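# Move wooden block from bench onto cart floor

## Task

Pick the wooden block up from the bench and lay it flat on the cart's floor at the handle end, next to the profiles. The drop flap must stay open, and anything already in place must still be in place at the end. Finish with the block released, both hands empty and withdrawn from the cart, and the robot upright and not leaning.

## Robot and tools

ROBOT. A Rainbow Robotics RB-Y1: a wheeled base (two drive wheels, two rear casters, no sideways motion), a folding torso (squat, shift, pitch, yaw), a head (pan, tilt) and two 7-joint arms, each ending in a parallel gripper. The base is 0.58 m wide and extends 0.10 m in front of the drive axle and 0.57 m behind it. Spinning in place sweeps a 0.58 m radius. Each wrist has a camera case sticking out sideways that can collide with things. Something may occasionally nudge a loose object.

FRAMES. All positions are in metres in the base frame: origin on the floor halfway between the drive wheels, x forward, y to the left, z up. The left_hand and right_hand readouts give the point between the finger pads, 3 cm back from the tips. The fingers point along the hand's -z axis and close along its x axis. base_odometry uses the base frame as it was at the start and only counts wheel rotation, so slipping shows up as travel. Heading is in rad, positive to the left.

move. One action per call, returning the state plus the images named in "cameras" (head_camera 896x504, left_wrist_camera and right_wrist_camera 644x364, or "all"; [] gives none). A call with no action just reports. Allowed combinations: base and/or joints (with optional min_time_s and contact_limits); target alone or with min_time_s; or contact_limits alone.
- base: one object {"x_m_s", "turn_rad_s", "for_s"}. These are velocities held for a duration, not a destination. x_m_s is forward speed, 0 or 0.005 to 1.5 m/s in either sign (negative reverses). turn_rad_s is the turn rate, positive to the left, 0 or 0.02 to 1.509 rad/s in either sign. for_s is 0.1 to 5 s. Omitted velocities are 0. Acceleration is about 0.4 m/s² (0.5 rad/s² for turning), so the distance covered is about speed × for_s, and coasting can continue up to about 3 s. Both velocities together trace a curve. If |x_m_s| + 0.27|turn_rad_s| exceeds 1.5, both are scaled down.
- joints: one flat object keyed by joint name, covering both arms, the torso and the head together. Each value is an absolute target in rad, or in m for grippers. Ranges: torso_squat_rad 0 to 1.2 (lowers the chest), torso_shift_rad -0.3 to 0.6 (hips forward), torso_pitch_rad -0.2 to 1.4 (bows forward), torso_yaw_rad -1.5 to 1.5 (left positive; raise both arms outward 0.2 rad or more first). Left arm: shoulder_pitch ±2.356 (negative swings forward and up), shoulder_roll 0 to 3.141 (outward), shoulder_yaw ±2.094, elbow -2.617 to 0.01 (negative bends), forearm_roll ±3.141, wrist_pitch -1.57 to 1.919, hand_roll ±2.705. The right arm matches, except right_shoulder_roll_rad runs -3.141 to 0 (negative is outward). Grippers 0 to 0.1 m of opening. head_pan_rad ±0.523, head_tilt_rad -0.35 to 1.57 (positive looks down). The torso also has combined limits: squat+shift ≤1.52; squat−shift+pitch ≤1.57; shift+0.5pitch−0.4squat ≤0.7; shift+0.3pitch−0.5squat ≤0.39. Breaking one leaves the torso off_target.
- target: a single hand, {"side": "left"|"right", "x", "y", "z", "quat_wxyz"}. This is an absolute pose of the hand point in the base frame (coordinates -3 to 3 m), with a 4-number orientation in w,x,y,z order, the same format the hand lines print. It is converted once to joint angles, so the hand travels along an arc that can bow by several cm on long moves. Break long moves into short steps. The elbow will not be straightened past -0.267. It is rejected while another move is still running.
- min_time_s: 0.1 to 8 s, the minimum duration for each arm, head and torso motion.
- contact_limits: {"left_gripper_m"/"right_gripper_m": mA}, 200 to 672.5. Lower values grip more gently. The setting persists, and each scene starts at 672.5.
- blocking: true (the default) waits until everything is at rest. false returns after about 0.5 s while the robot keeps moving.

OTHER TOOLS. wait {seconds 0–10} lets time pass and returns early once motions settle. stop halts all running motions. zoom_image {camera, region [x0,y0,x1,y1] in pixels, at most 504×504} magnifies the latest image from that camera. read_manual gives licence texts only. finished_scene {scene} ends the scene and must be the last call of the reply.

RESULTS. Hand status: reached (within 10 mm and 2°), short (with the remaining error), or refused (with a reason). Joint, base and hand statuses: done, moving, off_target (resting away from the target and maybe still pushing), stopped, contact_stop (torso only), time_out, limit_stop_at_<name> (built-in limit or self-collision guard), not_followed (arm-versus-arm check held the command back), torque_fault, limit_stop_at_motor_heat. A contact_stop or time_out stops the whole torso or arm group. Any stop you did not command, or any refusal, cancels the remaining move, wait and finished_scene calls in that reply. on_its_own lists things the robot did without being told. lidar_m has 12 distances at 30° each, counter-clockwise from straight ahead, seen in a plane 0.23 m up; "-" means nothing detected. wheel_motors_off=1 means the drive is switched off for 2 s. motor_effort gives wheel load in %, with the peak in brackets; above about 30 at rest suggests pushing against something. The readouts also include joint torques, external torques, wrist force and torque (uncalibrated, including weight) and motor temperatures.

GRASPING. Command an opening at least 0.005 m smaller than the block to squeeze it. off_target or done are both normal while holding.

AVOID. Dropping the block or releasing it while it is moving. Hitting furniture hard, and driving into it, since the wheels keep pushing and can tip the robot. Bending fast or stopping hard with the arms or a load out front, which can tip the robot forward. Arms colliding or pressing on each other, which can end the scene; about 0.5 rad of outward shoulder roll keeps them apart. Contact torque reaching a joint's limit (elbows 33.8 N m, wrist joints 23.5, shoulders 65.8), which triggers a 10 s fault. Motors reaching 80 °C (warned from 65). Each arm is rated for 3 kg. Finish upright, not leaning, with the grippers open and away from the cart.

Each tool is called after ">>>" as a command line: name --argument value for each argument, lists and objects as JSON in quotes; but a table of rows of numbers goes row by row, as --pt "numbers of a row", without its own name.

## Session

>>> move --joints '{"head_tilt_rad":0.7}' --cameras '["head_camera"]'

>>> move --joints '{"head_pan_rad":0.52,"head_tilt_rad":0.5}' --cameras '["head_camera"]'

>>> move --joints '{"head_pan_rad":-0.52}' --cameras '["head_camera"]'

Scene clock: 0.83 s.
Joint torques (N m): left_arm=[-1.43 -0.58 0.85 -0.67 -0.1 -0.67 -0.17] | right_arm=[-3.25 -0.62 -0.85 -1.51 0.01 -0.64 0.04]
External joint torques (N m): left_arm=[-0.05 -0.73 0.84 -0.12 -0.1 -0.24 -0.16] | right_arm=[0.35 0.5 -0.81 0.12 -0.05 -0.04 0.02]
Motor temperatures (°C): left_arm=[30 28 32 36 34 33 38] | right_arm=[34 30 32 30 35 36 34]
Wrist force (N): left_arm=[-0.7 1.0 -7.0] | right_arm=[-2.7 1.0 -4.9]
Wrist torque (N m): left_arm=[-0.24 0.04 0.07] | right_arm=[-0.09 -0.11 -0.08]
Wrist force, peak (N): left_arm=[0.1 1.6 -7.9] | right_arm=[-2.9 0.8 -5.4]
move: done
base_odometry: x=+0.000 y=+0.000 heading=+0.000
lidar_m: 0.74 1.02 1.56 4.57 1.51 1.08 1.03 1.08 1.44 3.61 1.09 0.78
base_status: not commanded
joint_positions: torso_squat_rad=+0.350 torso_shift_rad=+0.000 torso_pitch_rad=+0.000 torso_yaw_rad=+0.000 left_shoulder_pitch_rad=+0.037 left_shoulder_roll_rad=+0.004 left_shoulder_yaw_rad=-0.043 left_elbow_rad=-0.196 left_forearm_roll_rad=-0.014 left_wrist_pitch_rad=+0.002 left_hand_roll_rad=+0.027 left_gripper_m=+0.099 right_shoulder_pitch_rad=-0.040 right_shoulder_roll_rad=-0.021 right_shoulder_yaw_rad=-0.018 right_elbow_rad=-0.235 right_forearm_roll_rad=+0.049 right_wrist_pitch_rad=-0.014 right_hand_roll_rad=+0.035 right_gripper_m=+0.099 head_pan_rad=+0.000 head_tilt_rad=+0.700
joint_status: all done
wheel_motors_off: 0
motor_effort: left_wheel=+0(1) right_wheel=+0(2)
chest: x=-0.2280 y=+0.0001 z=+1.2475 quat_wxyz=(+1.000, +0.000, +0.000, +0.000)
left_hand: x=-0.1598 y=+0.2200 z=+0.5653 quat_wxyz=(+0.997, +0.000, -0.079, -0.009)
right_hand: x=-0.0823 y=-0.2360 z=+0.5770 quat_wxyz=(+0.989, -0.016, -0.142, +0.041)
head_camera: T_world_to_cam=[[-0.0013, -0.9995, -0.03146, 0.04449], [-0.5995, 0.02596, -0.79996, 1.08611], [0.80038, 0.01782, -0.59923, 0.97739]] pos_world=[-0.1311, -0.00115, 1.45592]

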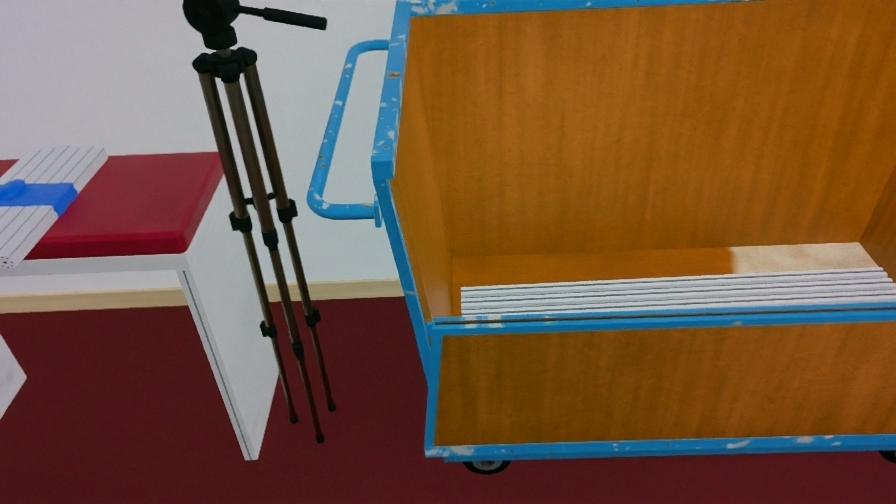

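Scene clock: 1.83 s.
Joint torques (N m): left_arm=[-1.9 -0.48 0.73 -0.58 -0.02 -0.7 -0.03] | right_arm=[-3.3 -0.65 -0.61 -1.35 0.08 -0.53 -0.15]
External joint torques (N m): left_arm=[-0.52 -0.63 0.71 -0.02 -0.02 -0.27 -0.02] | right_arm=[0.29 0.46 -0.56 0.28 0.02 0.06 -0.16]
Wrist force (N): left_arm=[-0.4 1.3 -7.6] | right_arm=[-2.6 0.9 -5.0]
Wrist torque (N m): left_arm=[-0.27 0.14 0.06] | right_arm=[-0.09 -0.10 -0.11]
Wrist force, peak (N): left_arm=[-0.7 1.3 -8.3] | right_arm=[-2.9 1.1 -5.3]
move: done
base_odometry: x=+0.000 y=+0.000 heading=+0.000
lidar_m: 0.74 1.03 1.57 4.56 1.52 1.08 1.03 1.07 1.43 3.61 1.10 0.79
base_status: not commanded
joint_positions: torso_squat_rad=+0.350 torso_shift_rad=+0.000 torso_pitch_rad=+0.000 torso_yaw_rad=+0.000 left_shoulder_pitch_rad=+0.037 left_shoulder_roll_rad=+0.004 left_shoulder_yaw_rad=-0.043 left_elbow_rad=-0.196 left_forearm_roll_rad=-0.014 left_wrist_pitch_rad=+0.002 left_hand_roll_rad=+0.027 left_gripper_m=+0.099 right_shoulder_pitch_rad=-0.040 right_shoulder_roll_rad=-0.021 right_shoulder_yaw_rad=-0.018 right_elbow_rad=-0.235 right_forearm_roll_rad=+0.049 right_wrist_pitch_rad=-0.014 right_hand_roll_rad=+0.035 right_gripper_m=+0.099 head_pan_rad=+0.520 head_tilt_rad=+0.500
joint_status: all done
wheel_motors_off: 0
motor_effort: left_wheel=+0(1) right_wheel=+1(2)
chest: x=-0.2280 y=+0.0001 z=+1.2475 quat_wxyz=(+1.000, +0.000, +0.000, +0.000)
left_hand: x=-0.1598 y=+0.2200 z=+0.5653 quat_wxyz=(+0.997, +0.000, -0.079, -0.009)
right_hand: x=-0.0823 y=-0.2360 z=+0.5770 quat_wxyz=(+0.989, -0.016, -0.142, +0.041)
head_camera: T_world_to_cam=[[0.50089, -0.86495, -0.03109, 0.14739], [-0.38493, -0.19045, -0.90308, 1.27964], [0.77521, 0.46431, -0.42834, 0.72484]] pos_world=[-0.14316, 0.03465, 1.47068]

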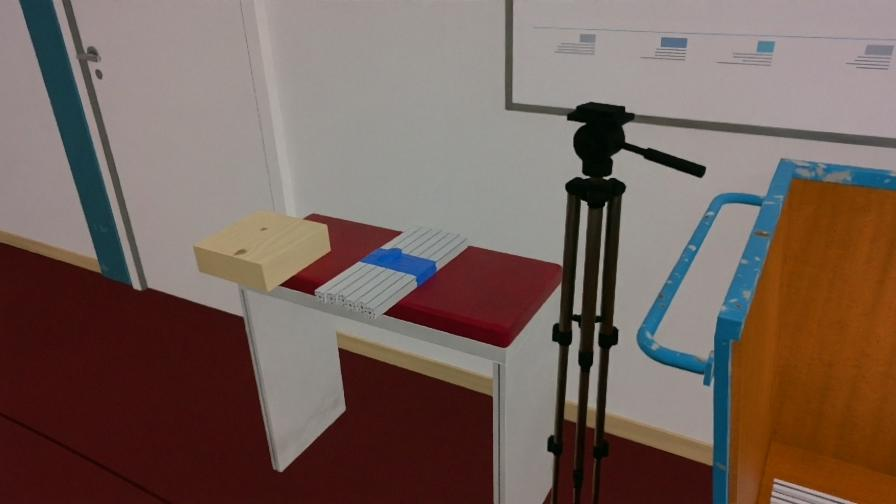

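Scene clock: 3.20 s.
Joint torques (N m): left_arm=[-1.94 -0.64 0.51 -0.52 -0.13 -0.69 -0.1] | right_arm=[-3.53 -0.78 -0.39 -1.36 -0.08 -0.54 0.13]
External joint torques (N m): left_arm=[-0.56 -0.79 0.5 0.04 -0.13 -0.26 -0.09] | right_arm=[0.07 0.33 -0.35 0.28 -0.14 0.05 0.12]
Wrist force (N): left_arm=[0.1 2.2 -7.1] | right_arm=[-2.5 0.7 -5.0]
Wrist torque (N m): left_arm=[-0.41 0.16 0.08] | right_arm=[-0.06 -0.09 -0.11]
Wrist force, peak (N): left_arm=[0.3 1.8 -8.1] | right_arm=[-2.9 1.1 -5.5]
move: done
base_odometry: x=+0.000 y=+0.000 heading=+0.000
lidar_m: 0.74 1.02 1.56 4.57 1.53 1.08 1.02 1.07 1.44 3.63 1.09 0.79
base_status: not commanded
joint_positions: torso_squat_rad=+0.350 torso_shift_rad=+0.000 torso_pitch_rad=+0.000 torso_yaw_rad=+0.000 left_shoulder_pitch_rad=+0.037 left_shoulder_roll_rad=+0.004 left_shoulder_yaw_rad=-0.043 left_elbow_rad=-0.196 left_forearm_roll_rad=-0.014 left_wrist_pitch_rad=+0.002 left_hand_roll_rad=+0.027 left_gripper_m=+0.099 right_shoulder_pitch_rad=-0.040 right_shoulder_roll_rad=-0.021 right_shoulder_yaw_rad=-0.018 right_elbow_rad=-0.235 right_forearm_roll_rad=+0.049 right_wrist_pitch_rad=-0.014 right_hand_roll_rad=+0.035 right_gripper_m=+0.099 head_pan_rad=-0.520 head_tilt_rad=+0.500
joint_status: all done
wheel_motors_off: 0
motor_effort: left_wheel=+0(1) right_wheel=-1(2)
chest: x=-0.2280 y=+0.0001 z=+1.2475 quat_wxyz=(+1.000, +0.000, +0.000, +0.000)
left_hand: x=-0.1598 y=+0.2200 z=+0.5653 quat_wxyz=(+0.997, +0.000, -0.079, -0.009)
right_hand: x=-0.0823 y=-0.2360 z=+0.5770 quat_wxyz=(+0.989, -0.016, -0.142, +0.041)
head_camera: T_world_to_cam=[[-0.49229, -0.86988, -0.03109, -0.05722], [-0.35904, 0.23547, -0.90313, 1.28499], [0.79293, -0.43344, -0.42824, 0.72844]] pos_world=[-0.14441, -0.03662, 1.47068]

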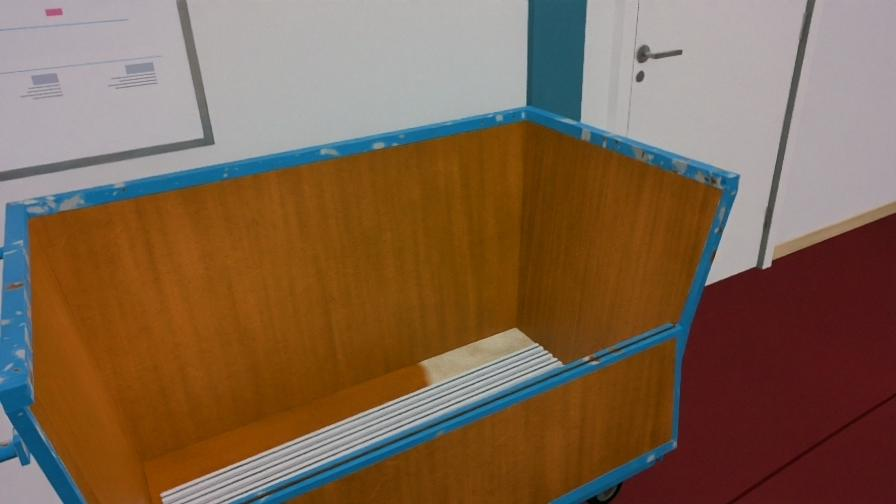

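>>> move --base '{"x_m_s":0.35,"for_s":1.0}' --joints '{"torso_squat_rad":0.0,"torso_pitch_rad":0.3,"head_tilt_rad":0.75,"head_pan_rad":0.0}' --cameras '["head_camera"]'

>>> zoom_image --camera "head_camera" --region '[300, 60, 804, 344]'

Scene clock: 19.47 s.
Joint torques (N m): left_arm=[6.75 -0.72 0.67 2.79 -0.11 -0.06 0] | right_arm=[4.86 -0.37 -0.78 2.13 -0.27 0 0.03]
External joint torques (N m): left_arm=[-0.03 -0.97 0.65 0.13 -0.11 -0.23 0] | right_arm=[0.32 0.6 -0.61 0.69 -0.26 0.03 0.04]
Wrist force (N): left_arm=[1.3 1.1 -7.0] | right_arm=[-1.4 1.2 -5.2]
Wrist torque (N m): left_arm=[-0.30 0.19 0.04] | right_arm=[-0.12 -0.08 -0.09]
Wrist force, peak (N): left_arm=[0.2 1.5 -8.5] | right_arm=[-3.3 1.1 -5.2]
move: done
base_odometry: x=+0.350 y=+0.000 heading=+0.000
lidar_m: 0.39 0.41 0.78 4.13 2.03 1.44 1.38 1.44 1.91 4.84 0.59 0.42
base_status: done (sent for 1 of 1 s)
joint_positions: torso_squat_rad=+0.000 torso_shift_rad=+0.000 torso_pitch_rad=+0.300 torso_yaw_rad=+0.000 left_shoulder_pitch_rad=+0.037 left_shoulder_roll_rad=+0.004 left_shoulder_yaw_rad=-0.043 left_elbow_rad=-0.196 left_forearm_roll_rad=-0.014 left_wrist_pitch_rad=+0.002 left_hand_roll_rad=+0.027 left_gripper_m=+0.099 right_shoulder_pitch_rad=-0.040 right_shoulder_roll_rad=-0.021 right_shoulder_yaw_rad=-0.018 right_elbow_rad=-0.235 right_forearm_roll_rad=+0.049 right_wrist_pitch_rad=-0.014 right_hand_roll_rad=+0.035 right_gripper_m=+0.099 head_pan_rad=+0.000 head_tilt_rad=+0.750
joint_status: all done
wheel_motors_off: 0
motor_effort: left_wheel=+1(25) right_wheel=+1(58)
chest: x=-0.1365 y=+0.0001 z=+1.2761 quat_wxyz=(+0.989, +0.000, +0.150, +0.000)
left_hand: x=-0.2730 y=+0.2200 z=+0.6042 quat_wxyz=(+0.997, -0.002, +0.071, -0.009)
right_hand: x=-0.1955 y=-0.2360 z=+0.5925 quat_wxyz=(+0.999, -0.010, +0.007, +0.043)
head_camera: T_world_to_cam=[[-0.01207, -0.99951, -0.02902, 0.04092], [-0.83757, 0.02596, -0.54571, 0.8016], [0.54619, 0.01772, -0.83747, 1.19915]] pos_world=[0.01692, -0.00115, 1.44288]

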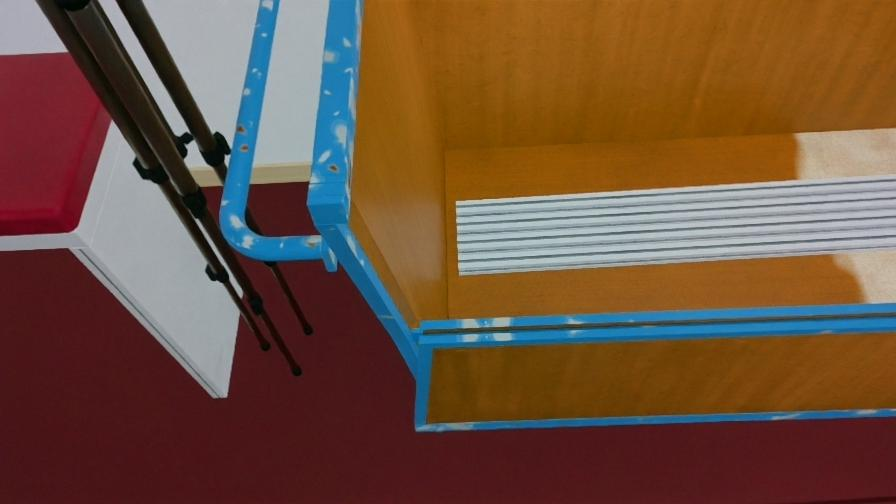

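Scaled by 1.000.

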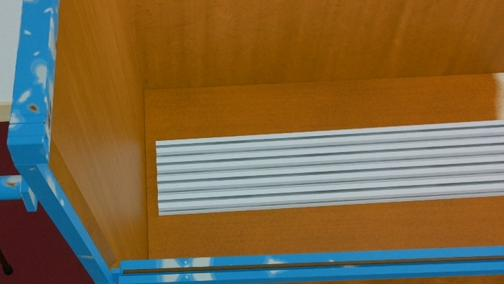

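>>> move --joints '{"torso_pitch_rad":0.9,"head_tilt_rad":0.35}' --cameras '["head_camera"]'

>>> move --joints '{"torso_pitch_rad":0.0,"head_tilt_rad":0.6,"torso_squat_rad":0.3}' --base '{"x_m_s":-0.4,"for_s":1.0}' --cameras '[]'

>>> move --base '{"turn_rad_s":1.0,"for_s":1.571}' --cameras '["head_camera"]'

Scene clock: 28.83 s.
Joint torques (N m): left_arm=[18.8 -0.32 0.84 8.15 -0.14 1.18 0.12] | right_arm=[20.09 -0.08 -0.74 7.88 -0.33 1.02 -0.06]
External joint torques (N m): left_arm=[-1.8 -0.7 0.79 0.02 -0.12 -0.09 0.09] | right_arm=[1.18 0.35 -0.36 0.95 -0.19 -0.03 -0.03]
Wrist force (N): left_arm=[4.7 1.5 -6.4] | right_arm=[2.2 0.5 -4.2]
Wrist torque (N m): left_arm=[-0.33 0.36 0.08] | right_arm=[-0.01 0.15 -0.07]
Wrist force, peak (N): left_arm=[5.2 1.6 -7.0] | right_arm=[-1.2 0.9 -5.7]
move: done
base_odometry: x=+0.350 y=+0.000 heading=+0.000
lidar_m: 0.39 0.42 0.79 4.13 2.04 1.45 1.38 1.44 1.91 4.82 0.58 0.41
base_status: not commanded
joint_positions: torso_squat_rad=+0.000 torso_shift_rad=+0.000 torso_pitch_rad=+0.900 torso_yaw_rad=+0.000 left_shoulder_pitch_rad=+0.037 left_shoulder_roll_rad=+0.004 left_shoulder_yaw_rad=-0.043 left_elbow_rad=-0.196 left_forearm_roll_rad=-0.014 left_wrist_pitch_rad=+0.002 left_hand_roll_rad=+0.027 left_gripper_m=+0.099 right_shoulder_pitch_rad=-0.040 right_shoulder_roll_rad=-0.021 right_shoulder_yaw_rad=-0.018 right_elbow_rad=-0.235 right_forearm_roll_rad=+0.049 right_wrist_pitch_rad=-0.014 right_hand_roll_rad=+0.035 right_gripper_m=+0.099 head_pan_rad=+0.000 head_tilt_rad=+0.350
joint_status: all done
wheel_motors_off: 0
motor_effort: left_wheel=+0(1) right_wheel=+1(2)
chest: x=+0.0144 y=+0.0001 z=+1.1728 quat_wxyz=(+0.900, +0.000, +0.435, +0.000)
left_hand: x=-0.4777 y=+0.2200 z=+0.6954 quat_wxyz=(+0.932, -0.004, +0.362, -0.008)
right_hand: x=-0.4202 y=-0.2359 z=+0.6420 quat_wxyz=(+0.952, +0.003, +0.302, +0.044)
head_camera: T_world_to_cam=[[-0.01769, -0.9995, -0.02608, 0.03578], [-0.92922, 0.02606, -0.3686, 0.69515], [0.36909, 0.01772, -0.92922, 1.06635]] pos_world=[0.253, -0.00125, 1.24804]

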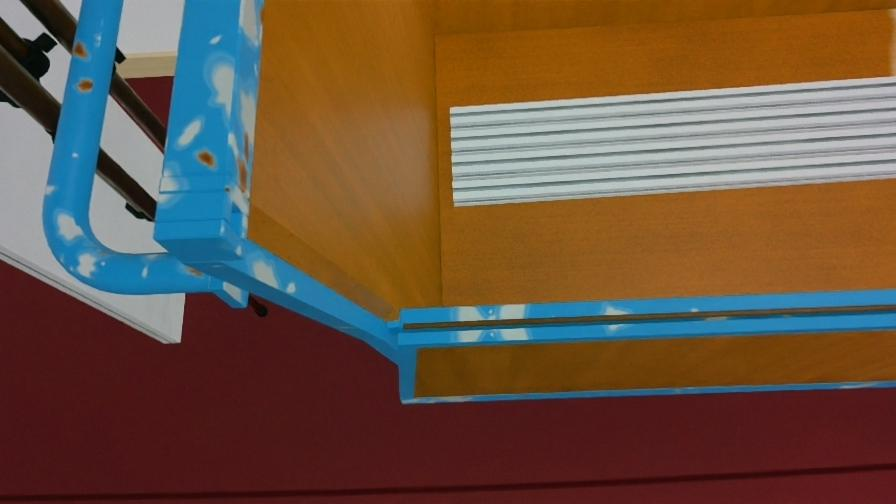

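Scene clock: 32.63 s.
Joint torques (N m): left_arm=[-1.82 -0.68 0.62 -0.68 -0.07 -0.6 -0.03] | right_arm=[-3.35 -0.49 -0.57 -1.43 -0.18 -0.45 0.01]
External joint torques (N m): left_arm=[-0.43 -0.83 0.61 -0.12 -0.07 -0.18 -0.02] | right_arm=[0.25 0.63 -0.53 0.2 -0.24 0.14 0]
Wrist force (N): left_arm=[0.1 1.7 -7.2] | right_arm=[-2.7 0.7 -5.1]
Wrist torque (N m): left_arm=[-0.35 0.18 0.15] | right_arm=[-0.05 -0.09 -0.08]
Wrist force, peak (N): left_arm=[2.9 1.2 -8.4] | right_arm=[-2.8 1.5 -5.3]
move: done
base_odometry: x=-0.050 y=+0.000 heading=+0.000
lidar_m: 0.79 1.07 1.60 4.35 1.44 1.03 0.96 1.02 1.38 3.44 1.18 0.82
base_status: done (sent for 1 of 1 s)
joint_positions: torso_squat_rad=+0.300 torso_shift_rad=+0.000 torso_pitch_rad=+0.000 torso_yaw_rad=+0.000 left_shoulder_pitch_rad=+0.037 left_shoulder_roll_rad=+0.004 left_shoulder_yaw_rad=-0.043 left_elbow_rad=-0.196 left_forearm_roll_rad=-0.014 left_wrist_pitch_rad=+0.002 left_hand_roll_rad=+0.027 left_gripper_m=+0.099 right_shoulder_pitch_rad=-0.040 right_shoulder_roll_rad=-0.021 right_shoulder_yaw_rad=-0.018 right_elbow_rad=-0.235 right_forearm_roll_rad=+0.049 right_wrist_pitch_rad=-0.014 right_hand_roll_rad=+0.035 right_gripper_m=+0.099 head_pan_rad=+0.000 head_tilt_rad=+0.600
joint_status: all done
wheel_motors_off: 0
motor_effort: left_wheel=+0(28) right_wheel=-1(27)
chest: x=-0.2280 y=+0.0001 z=+1.2587 quat_wxyz=(+1.000, +0.000, +0.000, +0.000)
left_hand: x=-0.1598 y=+0.2200 z=+0.5764 quat_wxyz=(+0.997, +0.000, -0.079, -0.009)
right_hand: x=-0.0823 y=-0.2360 z=+0.5882 quat_wxyz=(+0.989, -0.016, -0.142, +0.041)

Scene clock: 36.10 s.
Joint torques (N m): left_arm=[-1.67 -0.93 0.59 -0.55 -0.04 -0.63 0.05] | right_arm=[-3.07 -0.46 -0.81 -1.34 0 -0.58 0.03]
External joint torques (N m): left_arm=[-0.29 -1.09 0.58 0.01 -0.04 -0.21 0.06] | right_arm=[0.53 0.65 -0.77 0.29 -0.06 0.02 0.01]
Wrist force (N): left_arm=[-0.4 1.8 -7.8] | right_arm=[-2.5 1.2 -5.1]
Wrist torque (N m): left_arm=[-0.37 0.06 0.07] | right_arm=[-0.08 -0.13 -0.11]
Wrist force, peak (N): left_arm=[-0.7 1.0 -8.6] | right_arm=[-3.0 1.7 -5.2]
move: done
base_odometry: x=-0.050 y=+0.000 heading=+1.227
lidar_m: 2.69 2.46 1.20 0.97 0.97 1.07 1.67 3.99 1.06 0.80 0.79 1.09
base_status: done (sent for 1.57 of 1.57 s)
joint_positions: torso_squat_rad=+0.300 torso_shift_rad=+0.000 torso_pitch_rad=+0.000 torso_yaw_rad=+0.000 left_shoulder_pitch_rad=+0.037 left_shoulder_roll_rad=+0.004 left_shoulder_yaw_rad=-0.043 left_elbow_rad=-0.196 left_forearm_roll_rad=-0.014 left_wrist_pitch_rad=+0.002 left_hand_roll_rad=+0.027 left_gripper_m=+0.099 right_shoulder_pitch_rad=-0.040 right_shoulder_roll_rad=-0.021 right_shoulder_yaw_rad=-0.018 right_elbow_rad=-0.235 right_forearm_roll_rad=+0.049 right_wrist_pitch_rad=-0.014 right_hand_roll_rad=+0.035 right_gripper_m=+0.099 head_pan_rad=+0.000 head_tilt_rad=+0.600
joint_status: not commanded
wheel_motors_off: 0
motor_effort: left_wheel=+6(44) right_wheel=+20(53)
chest: x=-0.2280 y=+0.0001 z=+1.2587 quat_wxyz=(+1.000, +0.000, +0.000, +0.000)
left_hand: x=-0.1598 y=+0.2200 z=+0.5765 quat_wxyz=(+0.997, +0.000, -0.079, -0.009)
right_hand: x=-0.0823 y=-0.2360 z=+0.5882 quat_wxyz=(+0.989, -0.016, -0.142, +0.041)
head_camera: T_world_to_cam=[[0.00179, -0.9995, -0.03152, 0.04547], [-0.51662, 0.02606, -0.85582, 1.19358], [0.85621, 0.01782, -0.51631, 0.87471]] pos_world=[-0.1324, -0.00125, 1.47455]

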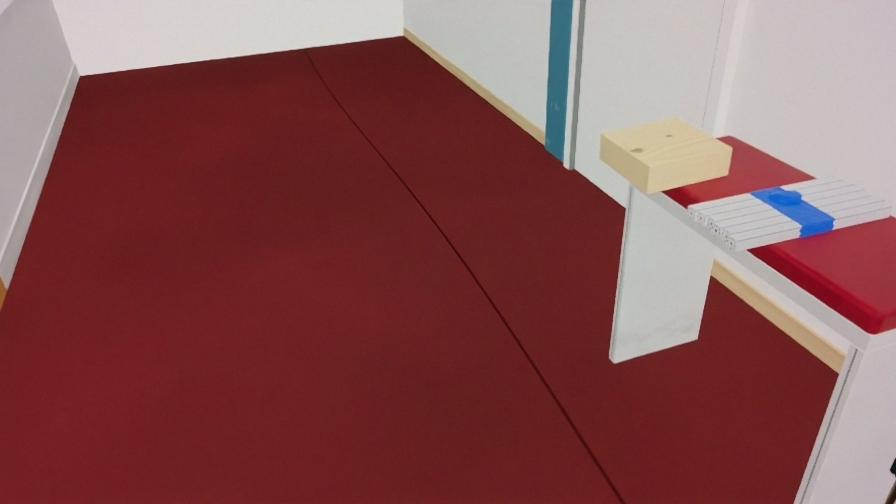

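>>> move --base '{"turn_rad_s":0.5,"for_s":0.83}' --cameras '[]'

>>> move --base '{"x_m_s":0.8,"for_s":1.8}' --cameras '[]'

>>> move --base '{"turn_rad_s":-1.0,"for_s":1.772}' --joints '{"torso_squat_rad":0.6}' --cameras '["head_camera"]'

>>> zoom_image --camera "head_camera" --region '[296, 150, 800, 434]'

Scene clock: 62.17 s.
Joint torques (N m): left_arm=[-1.76 -0.86 0.64 -0.64 0.01 -0.64 -0.12] | right_arm=[-3.55 -0.71 -0.18 -1.28 -0.09 -0.53 0.05]
External joint torques (N m): left_arm=[-0.38 -1.02 0.63 -0.08 0.01 -0.22 -0.11] | right_arm=[0.04 0.4 -0.14 0.35 -0.15 0.07 0.04]
Wrist force (N): left_arm=[-0.5 1.2 -7.5] | right_arm=[-2.4 1.3 -4.7]
Wrist torque (N m): left_arm=[-0.31 0.09 0.10] | right_arm=[-0.10 -0.07 -0.08]
Wrist force, peak (N): left_arm=[-0.4 1.3 -8.5] | right_arm=[-2.5 1.0 -5.6]
move: done
base_odometry: x=-0.050 y=+0.000 heading=+1.573
lidar_m: 4.12 1.42 1.00 0.97 1.00 1.37 3.57 1.18 0.87 0.82 1.08 1.59
base_status: done (sent for 0.83 of 0.83 s)
joint_positions: torso_squat_rad=+0.300 torso_shift_rad=+0.000 torso_pitch_rad=+0.000 torso_yaw_rad=+0.000 left_shoulder_pitch_rad=+0.037 left_shoulder_roll_rad=+0.004 left_shoulder_yaw_rad=-0.043 left_elbow_rad=-0.196 left_forearm_roll_rad=-0.014 left_wrist_pitch_rad=+0.002 left_hand_roll_rad=+0.027 left_gripper_m=+0.099 right_shoulder_pitch_rad=-0.040 right_shoulder_roll_rad=-0.021 right_shoulder_yaw_rad=-0.018 right_elbow_rad=-0.235 right_forearm_roll_rad=+0.049 right_wrist_pitch_rad=-0.014 right_hand_roll_rad=+0.035 right_gripper_m=+0.099 head_pan_rad=+0.000 head_tilt_rad=+0.600
joint_status: not commanded
wheel_motors_off: 0
motor_effort: left_wheel=+5(13) right_wheel=+22(41)
chest: x=-0.2280 y=+0.0001 z=+1.2587 quat_wxyz=(+1.000, +0.000, +0.000, +0.000)
left_hand: x=-0.1598 y=+0.2200 z=+0.5765 quat_wxyz=(+0.997, +0.000, -0.079, -0.009)
right_hand: x=-0.0823 y=-0.2360 z=+0.5882 quat_wxyz=(+0.989, -0.016, -0.142, +0.041)

Scene clock: 65.93 s.
Joint torques (N m): left_arm=[-1.02 -0.81 1.01 -0.49 -0.04 -0.54 -0.06] | right_arm=[-2.97 -0.6 -0.67 -1.16 0 -0.59 0.04]
External joint torques (N m): left_arm=[0.36 -0.96 1 0.06 -0.04 -0.12 -0.05] | right_arm=[0.62 0.51 -0.63 0.47 -0.06 0.01 0.02]
Wrist force (N): left_arm=[-0.4 1.7 -7.2] | right_arm=[-2.9 1.4 -5.5]
Wrist torque (N m): left_arm=[-0.31 0.13 0.12] | right_arm=[-0.14 -0.16 -0.09]
Wrist force, peak (N): left_arm=[-0.2 1.4 -8.4] | right_arm=[-2.9 1.4 -5.5]
move: done
base_odometry: x=-0.055 y=+1.440 heading=+1.575
lidar_m: 4.16 1.46 1.05 1.00 1.05 1.41 3.71 1.58 1.30 0.95 1.59 2.19
base_status: done (sent for 1.8 of 1.8 s)
joint_positions: torso_squat_rad=+0.300 torso_shift_rad=+0.000 torso_pitch_rad=+0.000 torso_yaw_rad=+0.000 left_shoulder_pitch_rad=+0.037 left_shoulder_roll_rad=+0.004 left_shoulder_yaw_rad=-0.043 left_elbow_rad=-0.196 left_forearm_roll_rad=-0.014 left_wrist_pitch_rad=+0.002 left_hand_roll_rad=+0.027 left_gripper_m=+0.099 right_shoulder_pitch_rad=-0.040 right_shoulder_roll_rad=-0.021 right_shoulder_yaw_rad=-0.018 right_elbow_rad=-0.235 right_forearm_roll_rad=+0.049 right_wrist_pitch_rad=-0.014 right_hand_roll_rad=+0.035 right_gripper_m=+0.099 head_pan_rad=+0.000 head_tilt_rad=+0.600
joint_status: not commanded
wheel_motors_off: 0
motor_effort: left_wheel=+16(54) right_wheel=-14(55)
chest: x=-0.2280 y=+0.0001 z=+1.2587 quat_wxyz=(+1.000, +0.000, +0.000, +0.000)
left_hand: x=-0.1597 y=+0.2200 z=+0.5765 quat_wxyz=(+0.997, +0.000, -0.079, -0.009)
right_hand: x=-0.0822 y=-0.2359 z=+0.5882 quat_wxyz=(+0.989, -0.016, -0.142, +0.041)

Scene clock: 69.83 s.
Joint torques (N m): left_arm=[-1.66 -0.99 0.64 -0.29 -0.07 -0.6 -0.03] | right_arm=[-2.7 -0.86 -0.82 -1.32 -0.09 -0.52 0.08]
External joint torques (N m): left_arm=[-0.28 -1.14 0.63 0.27 -0.07 -0.17 -0.02] | right_arm=[0.91 0.26 -0.78 0.31 -0.15 0.07 0.06]
Wrist force (N): left_arm=[-0.6 1.1 -7.5] | right_arm=[-3.0 1.5 -4.8]
Wrist torque (N m): left_arm=[-0.32 0.11 0.06] | right_arm=[-0.10 -0.13 -0.13]
Wrist force, peak (N): left_arm=[0.1 0.8 -8.5] | right_arm=[-2.8 1.3 -5.5]
move: done
base_odometry: x=-0.055 y=+1.440 heading=+0.015
lidar_m: 0.96 1.60 2.19 4.15 1.45 1.04 1.00 1.05 1.41 3.67 1.55 1.29
base_status: done (sent for 1.77 of 1.77 s)
joint_positions: torso_squat_rad=+0.600 torso_shift_rad=+0.000 torso_pitch_rad=+0.000 torso_yaw_rad=+0.000 left_shoulder_pitch_rad=+0.037 left_shoulder_roll_rad=+0.004 left_shoulder_yaw_rad=-0.043 left_elbow_rad=-0.196 left_forearm_roll_rad=-0.014 left_wrist_pitch_rad=+0.002 left_hand_roll_rad=+0.027 left_gripper_m=+0.099 right_shoulder_pitch_rad=-0.040 right_shoulder_roll_rad=-0.021 right_shoulder_yaw_rad=-0.018 right_elbow_rad=-0.235 right_forearm_roll_rad=+0.049 right_wrist_pitch_rad=-0.014 right_hand_roll_rad=+0.035 right_gripper_m=+0.099 head_pan_rad=+0.000 head_tilt_rad=+0.600
joint_status: all done
wheel_motors_off: 0
motor_effort: left_wheel=+22(46) right_wheel=+3(50)
chest: x=-0.2281 y=+0.0001 z=+1.1677 quat_wxyz=(+1.000, +0.000, +0.000, +0.000)
left_hand: x=-0.1597 y=+0.2200 z=+0.4855 quat_wxyz=(+0.997, +0.000, -0.079, -0.009)
right_hand: x=-0.0822 y=-0.2360 z=+0.4972 quat_wxyz=(+0.989, -0.016, -0.142, +0.041)
head_camera: T_world_to_cam=[[0.00185, -0.9995, -0.03143, 0.04248], [-0.5165, 0.02596, -0.85589, 1.11577], [0.85629, 0.01782, -0.51619, 0.82766]] pos_world=[-0.1325, -0.00125, 1.38354]

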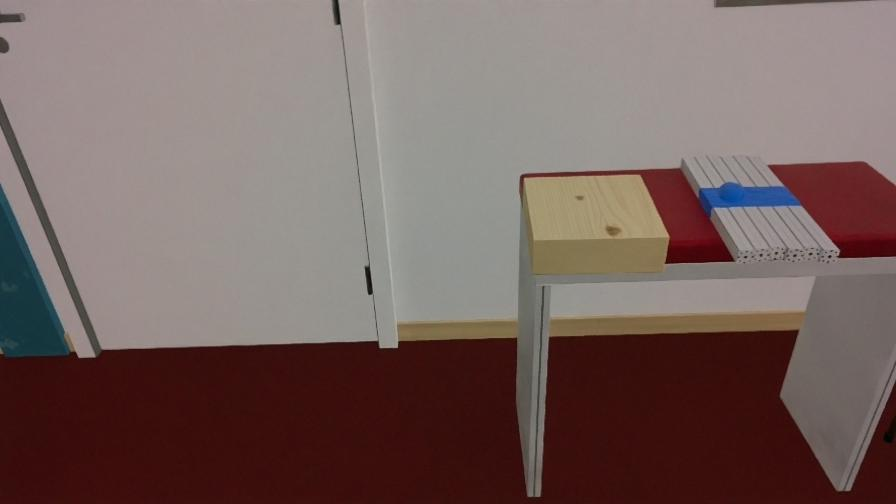

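Scaled by 1.000.

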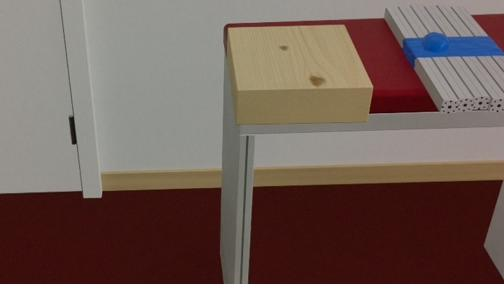

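>>> move --base '{"x_m_s":0.4,"for_s":1.22}' --joints '{"torso_squat_rad":0.8,"torso_pitch_rad":0.5,"right_gripper_m":0.1}' --cameras '[]'

>>> move --target '{"side":"right","x":0.30,"y":-0.26,"z":0.73,"quat_wxyz":[0.7071,0,-0.7071,0]}' --cameras '["head_camera","right_wrist_camera"]'

Scene clock: 82.20 s.
Joint torques (N m): left_arm=[11.27 -0.87 0.57 4.74 -0.08 0.31 -0.03] | right_arm=[10.07 -0.55 -0.83 4.24 -0.17 0.51 -0.04]
External joint torques (N m): left_arm=[-0.65 -1.18 0.53 0.05 -0.07 -0.26 -0.04] | right_arm=[0.28 0.26 -0.58 0.81 -0.11 0.16 -0.03]
Wrist force (N): left_arm=[2.7 2.1 -7.3] | right_arm=[0.2 0.7 -4.8]
Wrist torque (N m): left_arm=[-0.35 0.27 0.07] | right_arm=[-0.01 0.01 -0.08]
Wrist force, peak (N): left_arm=[3.9 1.2 -7.9] | right_arm=[-3.1 1.6 -5.6]
move: done
base_odometry: x=+0.438 y=+1.446 heading=+0.014
lidar_m: 0.47 1.05 1.47 3.90 2.18 1.55 1.49 1.55 2.11 1.36 0.98 0.45
base_status: done (sent for 1.23 of 1.23 s)
joint_positions: torso_squat_rad=+0.800 torso_shift_rad=+0.000 torso_pitch_rad=+0.500 torso_yaw_rad=+0.000 left_shoulder_pitch_rad=+0.037 left_shoulder_roll_rad=+0.004 left_shoulder_yaw_rad=-0.043 left_elbow_rad=-0.196 left_forearm_roll_rad=-0.014 left_wrist_pitch_rad=+0.002 left_hand_roll_rad=+0.027 left_gripper_m=+0.099 right_shoulder_pitch_rad=-0.040 right_shoulder_roll_rad=-0.021 right_shoulder_yaw_rad=-0.018 right_elbow_rad=-0.235 right_forearm_roll_rad=+0.049 right_wrist_pitch_rad=-0.014 right_hand_roll_rad=+0.035 right_gripper_m=+0.099 head_pan_rad=+0.000 head_tilt_rad=+0.600
joint_status: all done
wheel_motors_off: 0
motor_effort: left_wheel=-7(51) right_wheel=+9(47)
chest: x=-0.0796 y=+0.0001 z=+1.0397 quat_wxyz=(+0.969, +0.000, +0.247, +0.000)
left_hand: x=-0.3468 y=+0.2200 z=+0.4084 quat_wxyz=(+0.985, -0.003, +0.170, -0.008)
right_hand: x=-0.2732 y=-0.2360 z=+0.3815 quat_wxyz=(+0.993, -0.006, +0.107, +0.043)

Scene clock: 83.93 s.
Joint torques (N m): left_arm=[11.07 -0.79 0.73 4.67 -0.07 0.4 0.01] | right_arm=[1.08 -2.62 -2.48 -9.25 -0.06 -1.79 -0.03]
External joint torques (N m): left_arm=[-0.85 -1.09 0.7 -0.03 -0.06 -0.16 -0.01] | right_arm=[1.68 -0.35 -1.04 -0.26 -0.19 0.12 -0.08]
Wrist force (N): left_arm=[2.9 1.2 -7.7] | right_arm=[-6.9 0.6 0.5]
Wrist torque (N m): left_arm=[-0.28 0.32 0.10] | right_arm=[-0.15 -0.35 -0.05]
Wrist force, peak (N): left_arm=[3.6 1.7 -7.6] | right_arm=[-6.1 1.2 -5.1]
move: done
base_odometry: x=+0.438 y=+1.446 heading=+0.014
lidar_m: 0.46 1.05 1.47 3.89 2.16 1.57 1.50 1.55 2.11 1.37 0.98 0.47
base_status: not commanded
joint_positions: torso_squat_rad=+0.800 torso_shift_rad=+0.000 torso_pitch_rad=+0.500 torso_yaw_rad=+0.000 left_shoulder_pitch_rad=+0.037 left_shoulder_roll_rad=+0.004 left_shoulder_yaw_rad=-0.043 left_elbow_rad=-0.196 left_forearm_roll_rad=-0.014 left_wrist_pitch_rad=+0.002 left_hand_roll_rad=+0.027 left_gripper_m=+0.099 right_shoulder_pitch_rad=+0.034 right_shoulder_roll_rad=-0.091 right_shoulder_yaw_rad=-0.041 right_elbow_rad=-1.697 right_forearm_roll_rad=-0.002 right_wrist_pitch_rad=-0.409 right_hand_roll_rad=-0.103 right_gripper_m=+0.099 head_pan_rad=+0.000 head_tilt_rad=+0.600
joint_status: all done
wheel_motors_off: 0
motor_effort: left_wheel=-9(10) right_wheel=+11(13)
chest: x=-0.0796 y=+0.0001 z=+1.0397 quat_wxyz=(+0.969, +0.000, +0.247, +0.000)
left_hand: x=-0.3469 y=+0.2200 z=+0.4084 quat_wxyz=(+0.985, -0.003, +0.170, -0.008)
right_hand: x=+0.2996 y=-0.2598 z=+0.7302 quat_wxyz=(+0.705, +0.000, -0.709, +0.000)
right_hand_status: reached (checked arc that bows 145 mm and turns the hand up to 103 deg, planned for 1.4 s): 0 mm and 0.3 deg off.
head_camera: T_world_to_cam=[[-0.01354, -0.9995, -0.02852, 0.03396], [-0.86373, 0.02606, -0.50328, 0.68871], [0.50378, 0.01782, -0.86365, 0.96762]] pos_world=[0.10785, -0.00125, 1.18327]
right_wrist_camera: T_world_to_cam=[[0.0308, -0.02884, -0.99911, 0.71167], [-0.50667, 0.86119, -0.04047, 0.43223], [0.86159, 0.50747, 0.01192, -0.0628]] pos_world=[0.25119, -0.31984, 0.72928]

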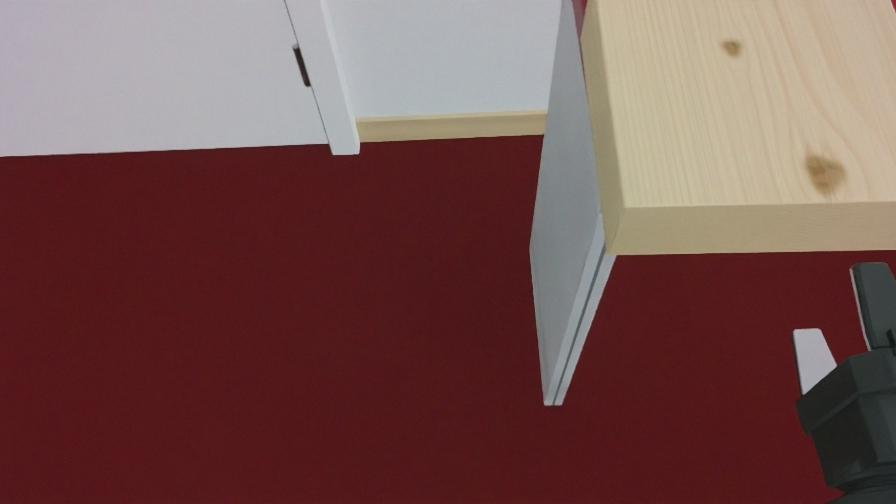

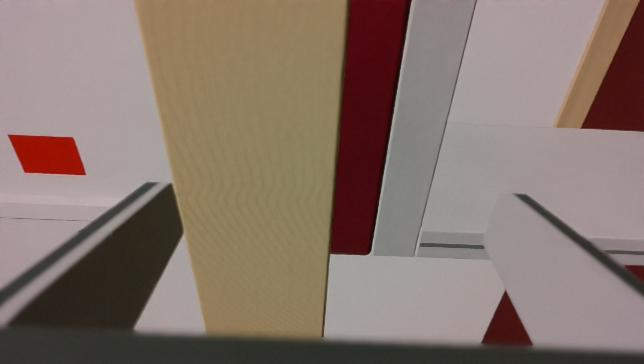

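>>> move --target '{"side":"right","x":0.33,"y":-0.255,"z":0.765,"quat_wxyz":[0.7071,0,-0.7071,0]}' --cameras '["head_camera","right_wrist_camera"]'

Scene clock: 91.27 s.
Joint torques (N m): left_arm=[10.92 -0.69 0.83 4.58 -0.1 0.37 0] | right_arm=[-2.16 -1.64 -2.66 -10.07 -0.15 -2.14 -0.01]
External joint torques (N m): left_arm=[-1.01 -1 0.79 -0.11 -0.1 -0.19 -0.01] | right_arm=[-0.23 0.56 -1.28 -0.41 -0.34 -0.22 -0.06]
Wrist force (N): left_arm=[3.1 1.3 -7.9] | right_arm=[-6.9 1.0 0.8]
Wrist torque (N m): left_arm=[-0.31 0.30 0.07] | right_arm=[-0.23 -0.39 -0.23]
Wrist force, peak (N): left_arm=[4.0 1.0 -7.9] | right_arm=[-8.6 0.9 1.3]
move: done
base_odometry: x=+0.438 y=+1.446 heading=+0.014
lidar_m: 0.49 1.05 1.48 3.89 2.17 1.55 1.49 1.57 2.11 1.38 0.98 0.47
base_status: not commanded
joint_positions: torso_squat_rad=+0.800 torso_shift_rad=+0.000 torso_pitch_rad=+0.500 torso_yaw_rad=+0.000 left_shoulder_pitch_rad=+0.037 left_shoulder_roll_rad=+0.004 left_shoulder_yaw_rad=-0.043 left_elbow_rad=-0.196 left_forearm_roll_rad=-0.014 left_wrist_pitch_rad=+0.002 left_hand_roll_rad=+0.027 left_gripper_m=+0.099 right_shoulder_pitch_rad=-0.011 right_shoulder_roll_rad=-0.090 right_shoulder_yaw_rad=-0.051 right_elbow_rad=-1.828 right_forearm_roll_rad=-0.002 right_wrist_pitch_rad=-0.230 right_hand_roll_rad=-0.099 right_gripper_m=+0.099 head_pan_rad=+0.000 head_tilt_rad=+0.600
joint_status: all done
wheel_motors_off: 0
motor_effort: left_wheel=-9(10) right_wheel=+10(12)
chest: x=-0.0796 y=+0.0001 z=+1.0397 quat_wxyz=(+0.969, +0.000, +0.247, +0.000)
left_hand: x=-0.3469 y=+0.2200 z=+0.4084 quat_wxyz=(+0.985, -0.003, +0.170, -0.008)
right_hand: x=+0.3298 y=-0.2549 z=+0.7650 quat_wxyz=(+0.707, +0.000, -0.707, +0.000)
right_hand_status: reached (checked arc that bows 2 mm and turns the hand up to 0 deg, planned for 0.4 s): 0 mm and 0.0 deg off.
head_camera: T_world_to_cam=[[-0.01354, -0.9995, -0.02852, 0.03396], [-0.86373, 0.02606, -0.50328, 0.68876], [0.50378, 0.01782, -0.86365, 0.96771]] pos_world=[0.10785, -0.00125, 1.18337]
right_wrist_camera: T_world_to_cam=[[0.02668, -0.0289, -0.99923, 0.74706], [-0.50682, 0.86119, -0.03844, 0.44312], [0.86164, 0.50746, 0.00833, -0.08904]] pos_world=[0.28137, -0.31484, 0.76426]

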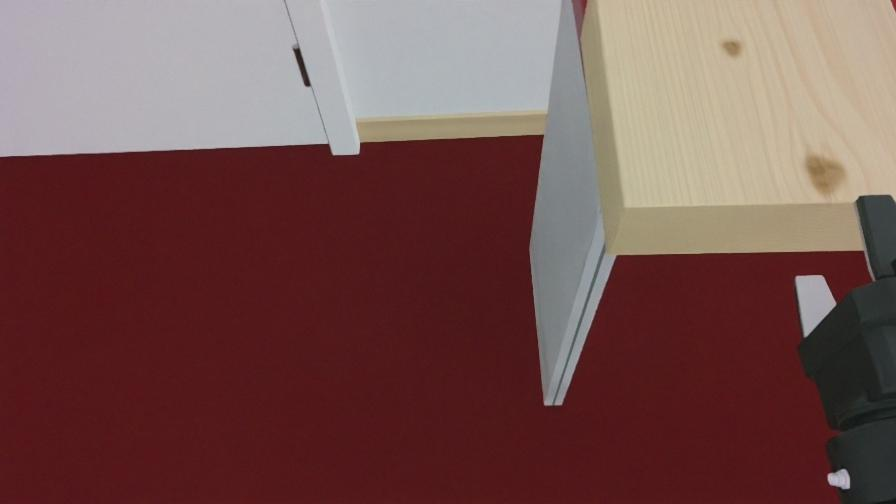

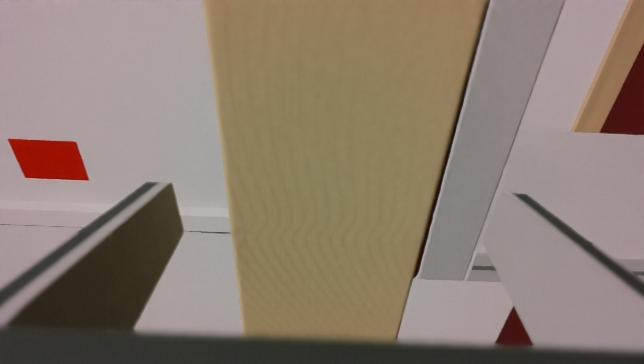

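>>> move --target '{"side":"right","x":0.395,"y":-0.247,"z":0.767,"quat_wxyz":[0.7071,0,-0.7071,0]}' --min_time_s 1.2 --cameras '["head_camera","right_wrist_camera"]'

>>> move --joints '{"right_gripper_m":0.03}' --cameras '["head_camera","right_wrist_camera"]'

Scene clock: 94.93 s.
Joint torques (N m): left_arm=[10.93 -0.86 0.7 4.62 -0.15 0.29 0.03] | right_arm=[-7.12 -0.76 -3.26 -10.21 0.39 -1.8 0.28]
External joint torques (N m): left_arm=[-0.99 -1.17 0.67 -0.07 -0.14 -0.28 0.02] | right_arm=[-1.29 1.78 -2.21 -0.32 0.18 0.12 0.23]
Wrist force (N): left_arm=[3.6 1.7 -7.7] | right_arm=[-7.1 0.9 1.3]
Wrist torque (N m): left_arm=[-0.34 0.38 0.09] | right_arm=[-0.17 -0.40 -0.22]
Wrist force, peak (N): left_arm=[3.9 1.5 -8.0] | right_arm=[-7.7 1.0 0.9]
move: done
base_odometry: x=+0.438 y=+1.446 heading=+0.014
lidar_m: 0.47 1.07 1.47 3.89 2.19 1.57 1.48 1.55 2.12 1.36 0.98 0.46
base_status: not commanded
joint_positions: torso_squat_rad=+0.800 torso_shift_rad=+0.000 torso_pitch_rad=+0.500 torso_yaw_rad=+0.000 left_shoulder_pitch_rad=+0.037 left_shoulder_roll_rad=+0.004 left_shoulder_yaw_rad=-0.043 left_elbow_rad=-0.196 left_forearm_roll_rad=-0.014 left_wrist_pitch_rad=+0.002 left_hand_roll_rad=+0.027 left_gripper_m=+0.099 right_shoulder_pitch_rad=-0.241 right_shoulder_roll_rad=-0.086 right_shoulder_yaw_rad=-0.102 right_elbow_rad=-1.684 right_forearm_roll_rad=+0.000 right_wrist_pitch_rad=-0.153 right_hand_roll_rad=-0.079 right_gripper_m=+0.099 head_pan_rad=+0.000 head_tilt_rad=+0.600
joint_status: all done
wheel_motors_off: 0
motor_effort: left_wheel=-9(10) right_wheel=+10(11)
chest: x=-0.0796 y=+0.0001 z=+1.0397 quat_wxyz=(+0.969, +0.000, +0.247, +0.000)
left_hand: x=-0.3469 y=+0.2200 z=+0.4084 quat_wxyz=(+0.985, -0.003, +0.170, -0.008)
right_hand: x=+0.3949 y=-0.2470 z=+0.7669 quat_wxyz=(+0.707, +0.000, -0.707, +0.000)
right_hand_status: reached (checked arc that bows 8 mm and turns the hand up to 1 deg, planned for 1.2 s): 0 mm and 0.0 deg off.
head_camera: T_world_to_cam=[[-0.01354, -0.9995, -0.02852, 0.03396], [-0.86373, 0.02606, -0.50328, 0.68876], [0.50378, 0.01782, -0.86365, 0.96771]] pos_world=[0.10785, -0.00125, 1.18337]
right_wrist_camera: T_world_to_cam=[[0.02595, -0.02921, -0.99924, 0.74762], [-0.50697, 0.86111, -0.03834, 0.46933], [0.86157, 0.50758, 0.00753, -0.14849]] pos_world=[0.34647, -0.30694, 0.76616]

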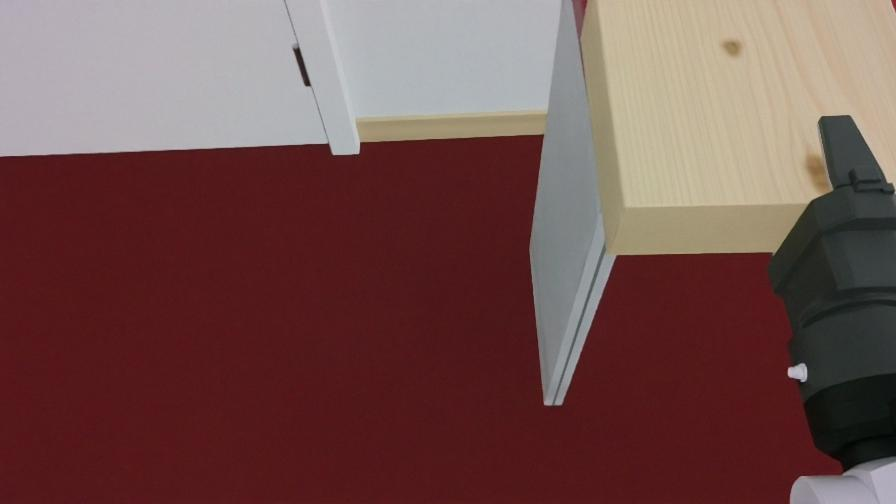

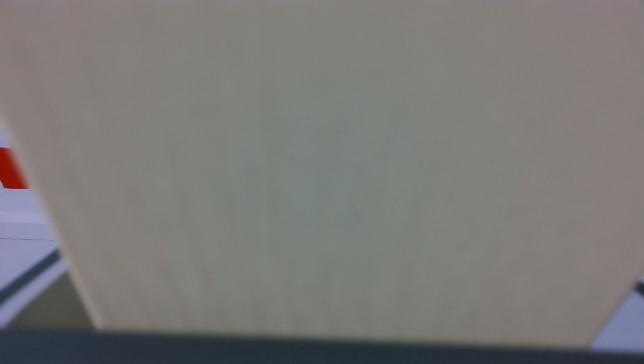

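Scene clock: 96.23 s.
Joint torques (N m): left_arm=[10.99 -0.72 0.77 4.75 -0.02 0.25 -0.04] | right_arm=[-6.6 -0.69 -3.25 -10.46 0.48 -1.84 0.25]
External joint torques (N m): left_arm=[-0.94 -1.02 0.74 0.05 -0.02 -0.32 -0.06] | right_arm=[-0.77 1.86 -2.2 -0.57 0.27 0.07 0.2]
Wrist force (N): left_arm=[2.3 1.1 -7.4] | right_arm=[-6.7 0.7 0.7]
Wrist torque (N m): left_arm=[-0.26 0.27 0.09] | right_arm=[-0.16 -0.61 -0.46]
Wrist force, peak (N): left_arm=[3.6 1.4 -8.0] | right_arm=[-8.8 1.3 1.3]
move: off_target
base_odometry: x=+0.438 y=+1.446 heading=+0.014
lidar_m: 0.48 1.06 1.48 3.88 2.16 1.56 1.50 1.57 2.11 1.36 0.97 0.46
base_status: not commanded
joint_positions: torso_squat_rad=+0.800 torso_shift_rad=+0.000 torso_pitch_rad=+0.500 torso_yaw_rad=+0.000 left_shoulder_pitch_rad=+0.037 left_shoulder_roll_rad=+0.004 left_shoulder_yaw_rad=-0.043 left_elbow_rad=-0.196 left_forearm_roll_rad=-0.014 left_wrist_pitch_rad=+0.002 left_hand_roll_rad=+0.027 left_gripper_m=+0.099 right_shoulder_pitch_rad=-0.241 right_shoulder_roll_rad=-0.086 right_shoulder_yaw_rad=-0.102 right_elbow_rad=-1.684 right_forearm_roll_rad=+0.000 right_wrist_pitch_rad=-0.153 right_hand_roll_rad=-0.079 right_gripper_m=+0.076 head_pan_rad=+0.000 head_tilt_rad=+0.600
joint_status: right_gripper_m off_target (ended at +0.076, target +0.030)
wheel_motors_off: 0
motor_effort: left_wheel=-8(10) right_wheel=+9(10)
chest: x=-0.0796 y=+0.0001 z=+1.0397 quat_wxyz=(+0.969, +0.000, +0.247, +0.000)
left_hand: x=-0.3469 y=+0.2200 z=+0.4084 quat_wxyz=(+0.985, -0.003, +0.170, -0.008)
right_hand: x=+0.3949 y=-0.2470 z=+0.7669 quat_wxyz=(+0.707, +0.000, -0.707, +0.000)
head_camera: T_world_to_cam=[[-0.01354, -0.9995, -0.02852, 0.03396], [-0.86373, 0.02606, -0.50328, 0.68876], [0.50378, 0.01782, -0.86365, 0.96771]] pos_world=[0.10785, -0.00125, 1.18337]
right_wrist_camera: T_world_to_cam=[[0.02608, -0.02925, -0.99923, 0.74755], [-0.50696, 0.86111, -0.03844, 0.46941], [0.86157, 0.50758, 0.00763, -0.14857]] pos_world=[0.34647, -0.30694, 0.76616]

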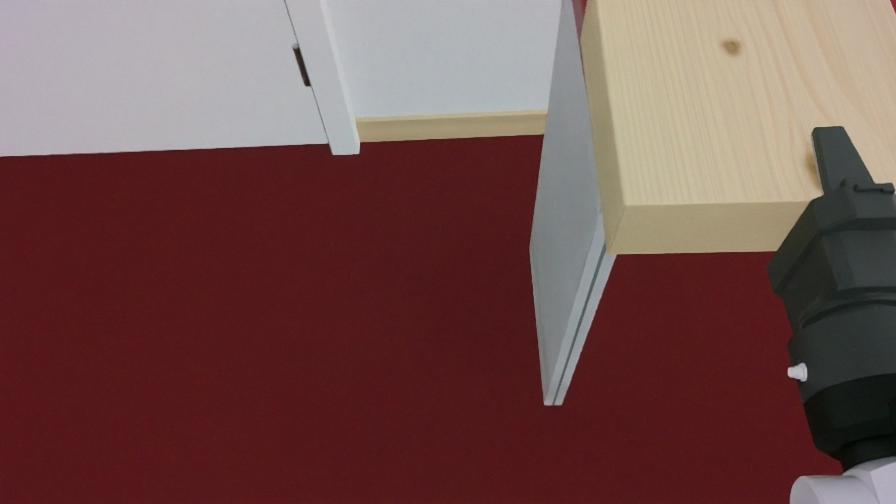

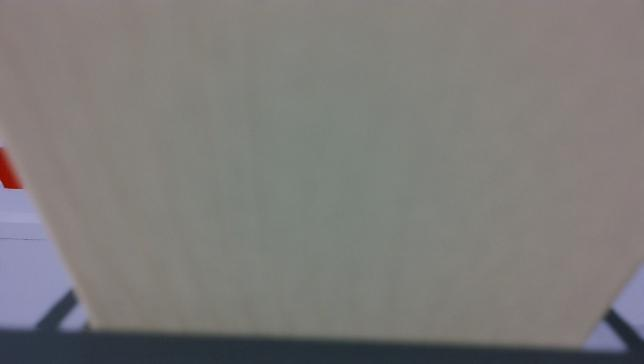

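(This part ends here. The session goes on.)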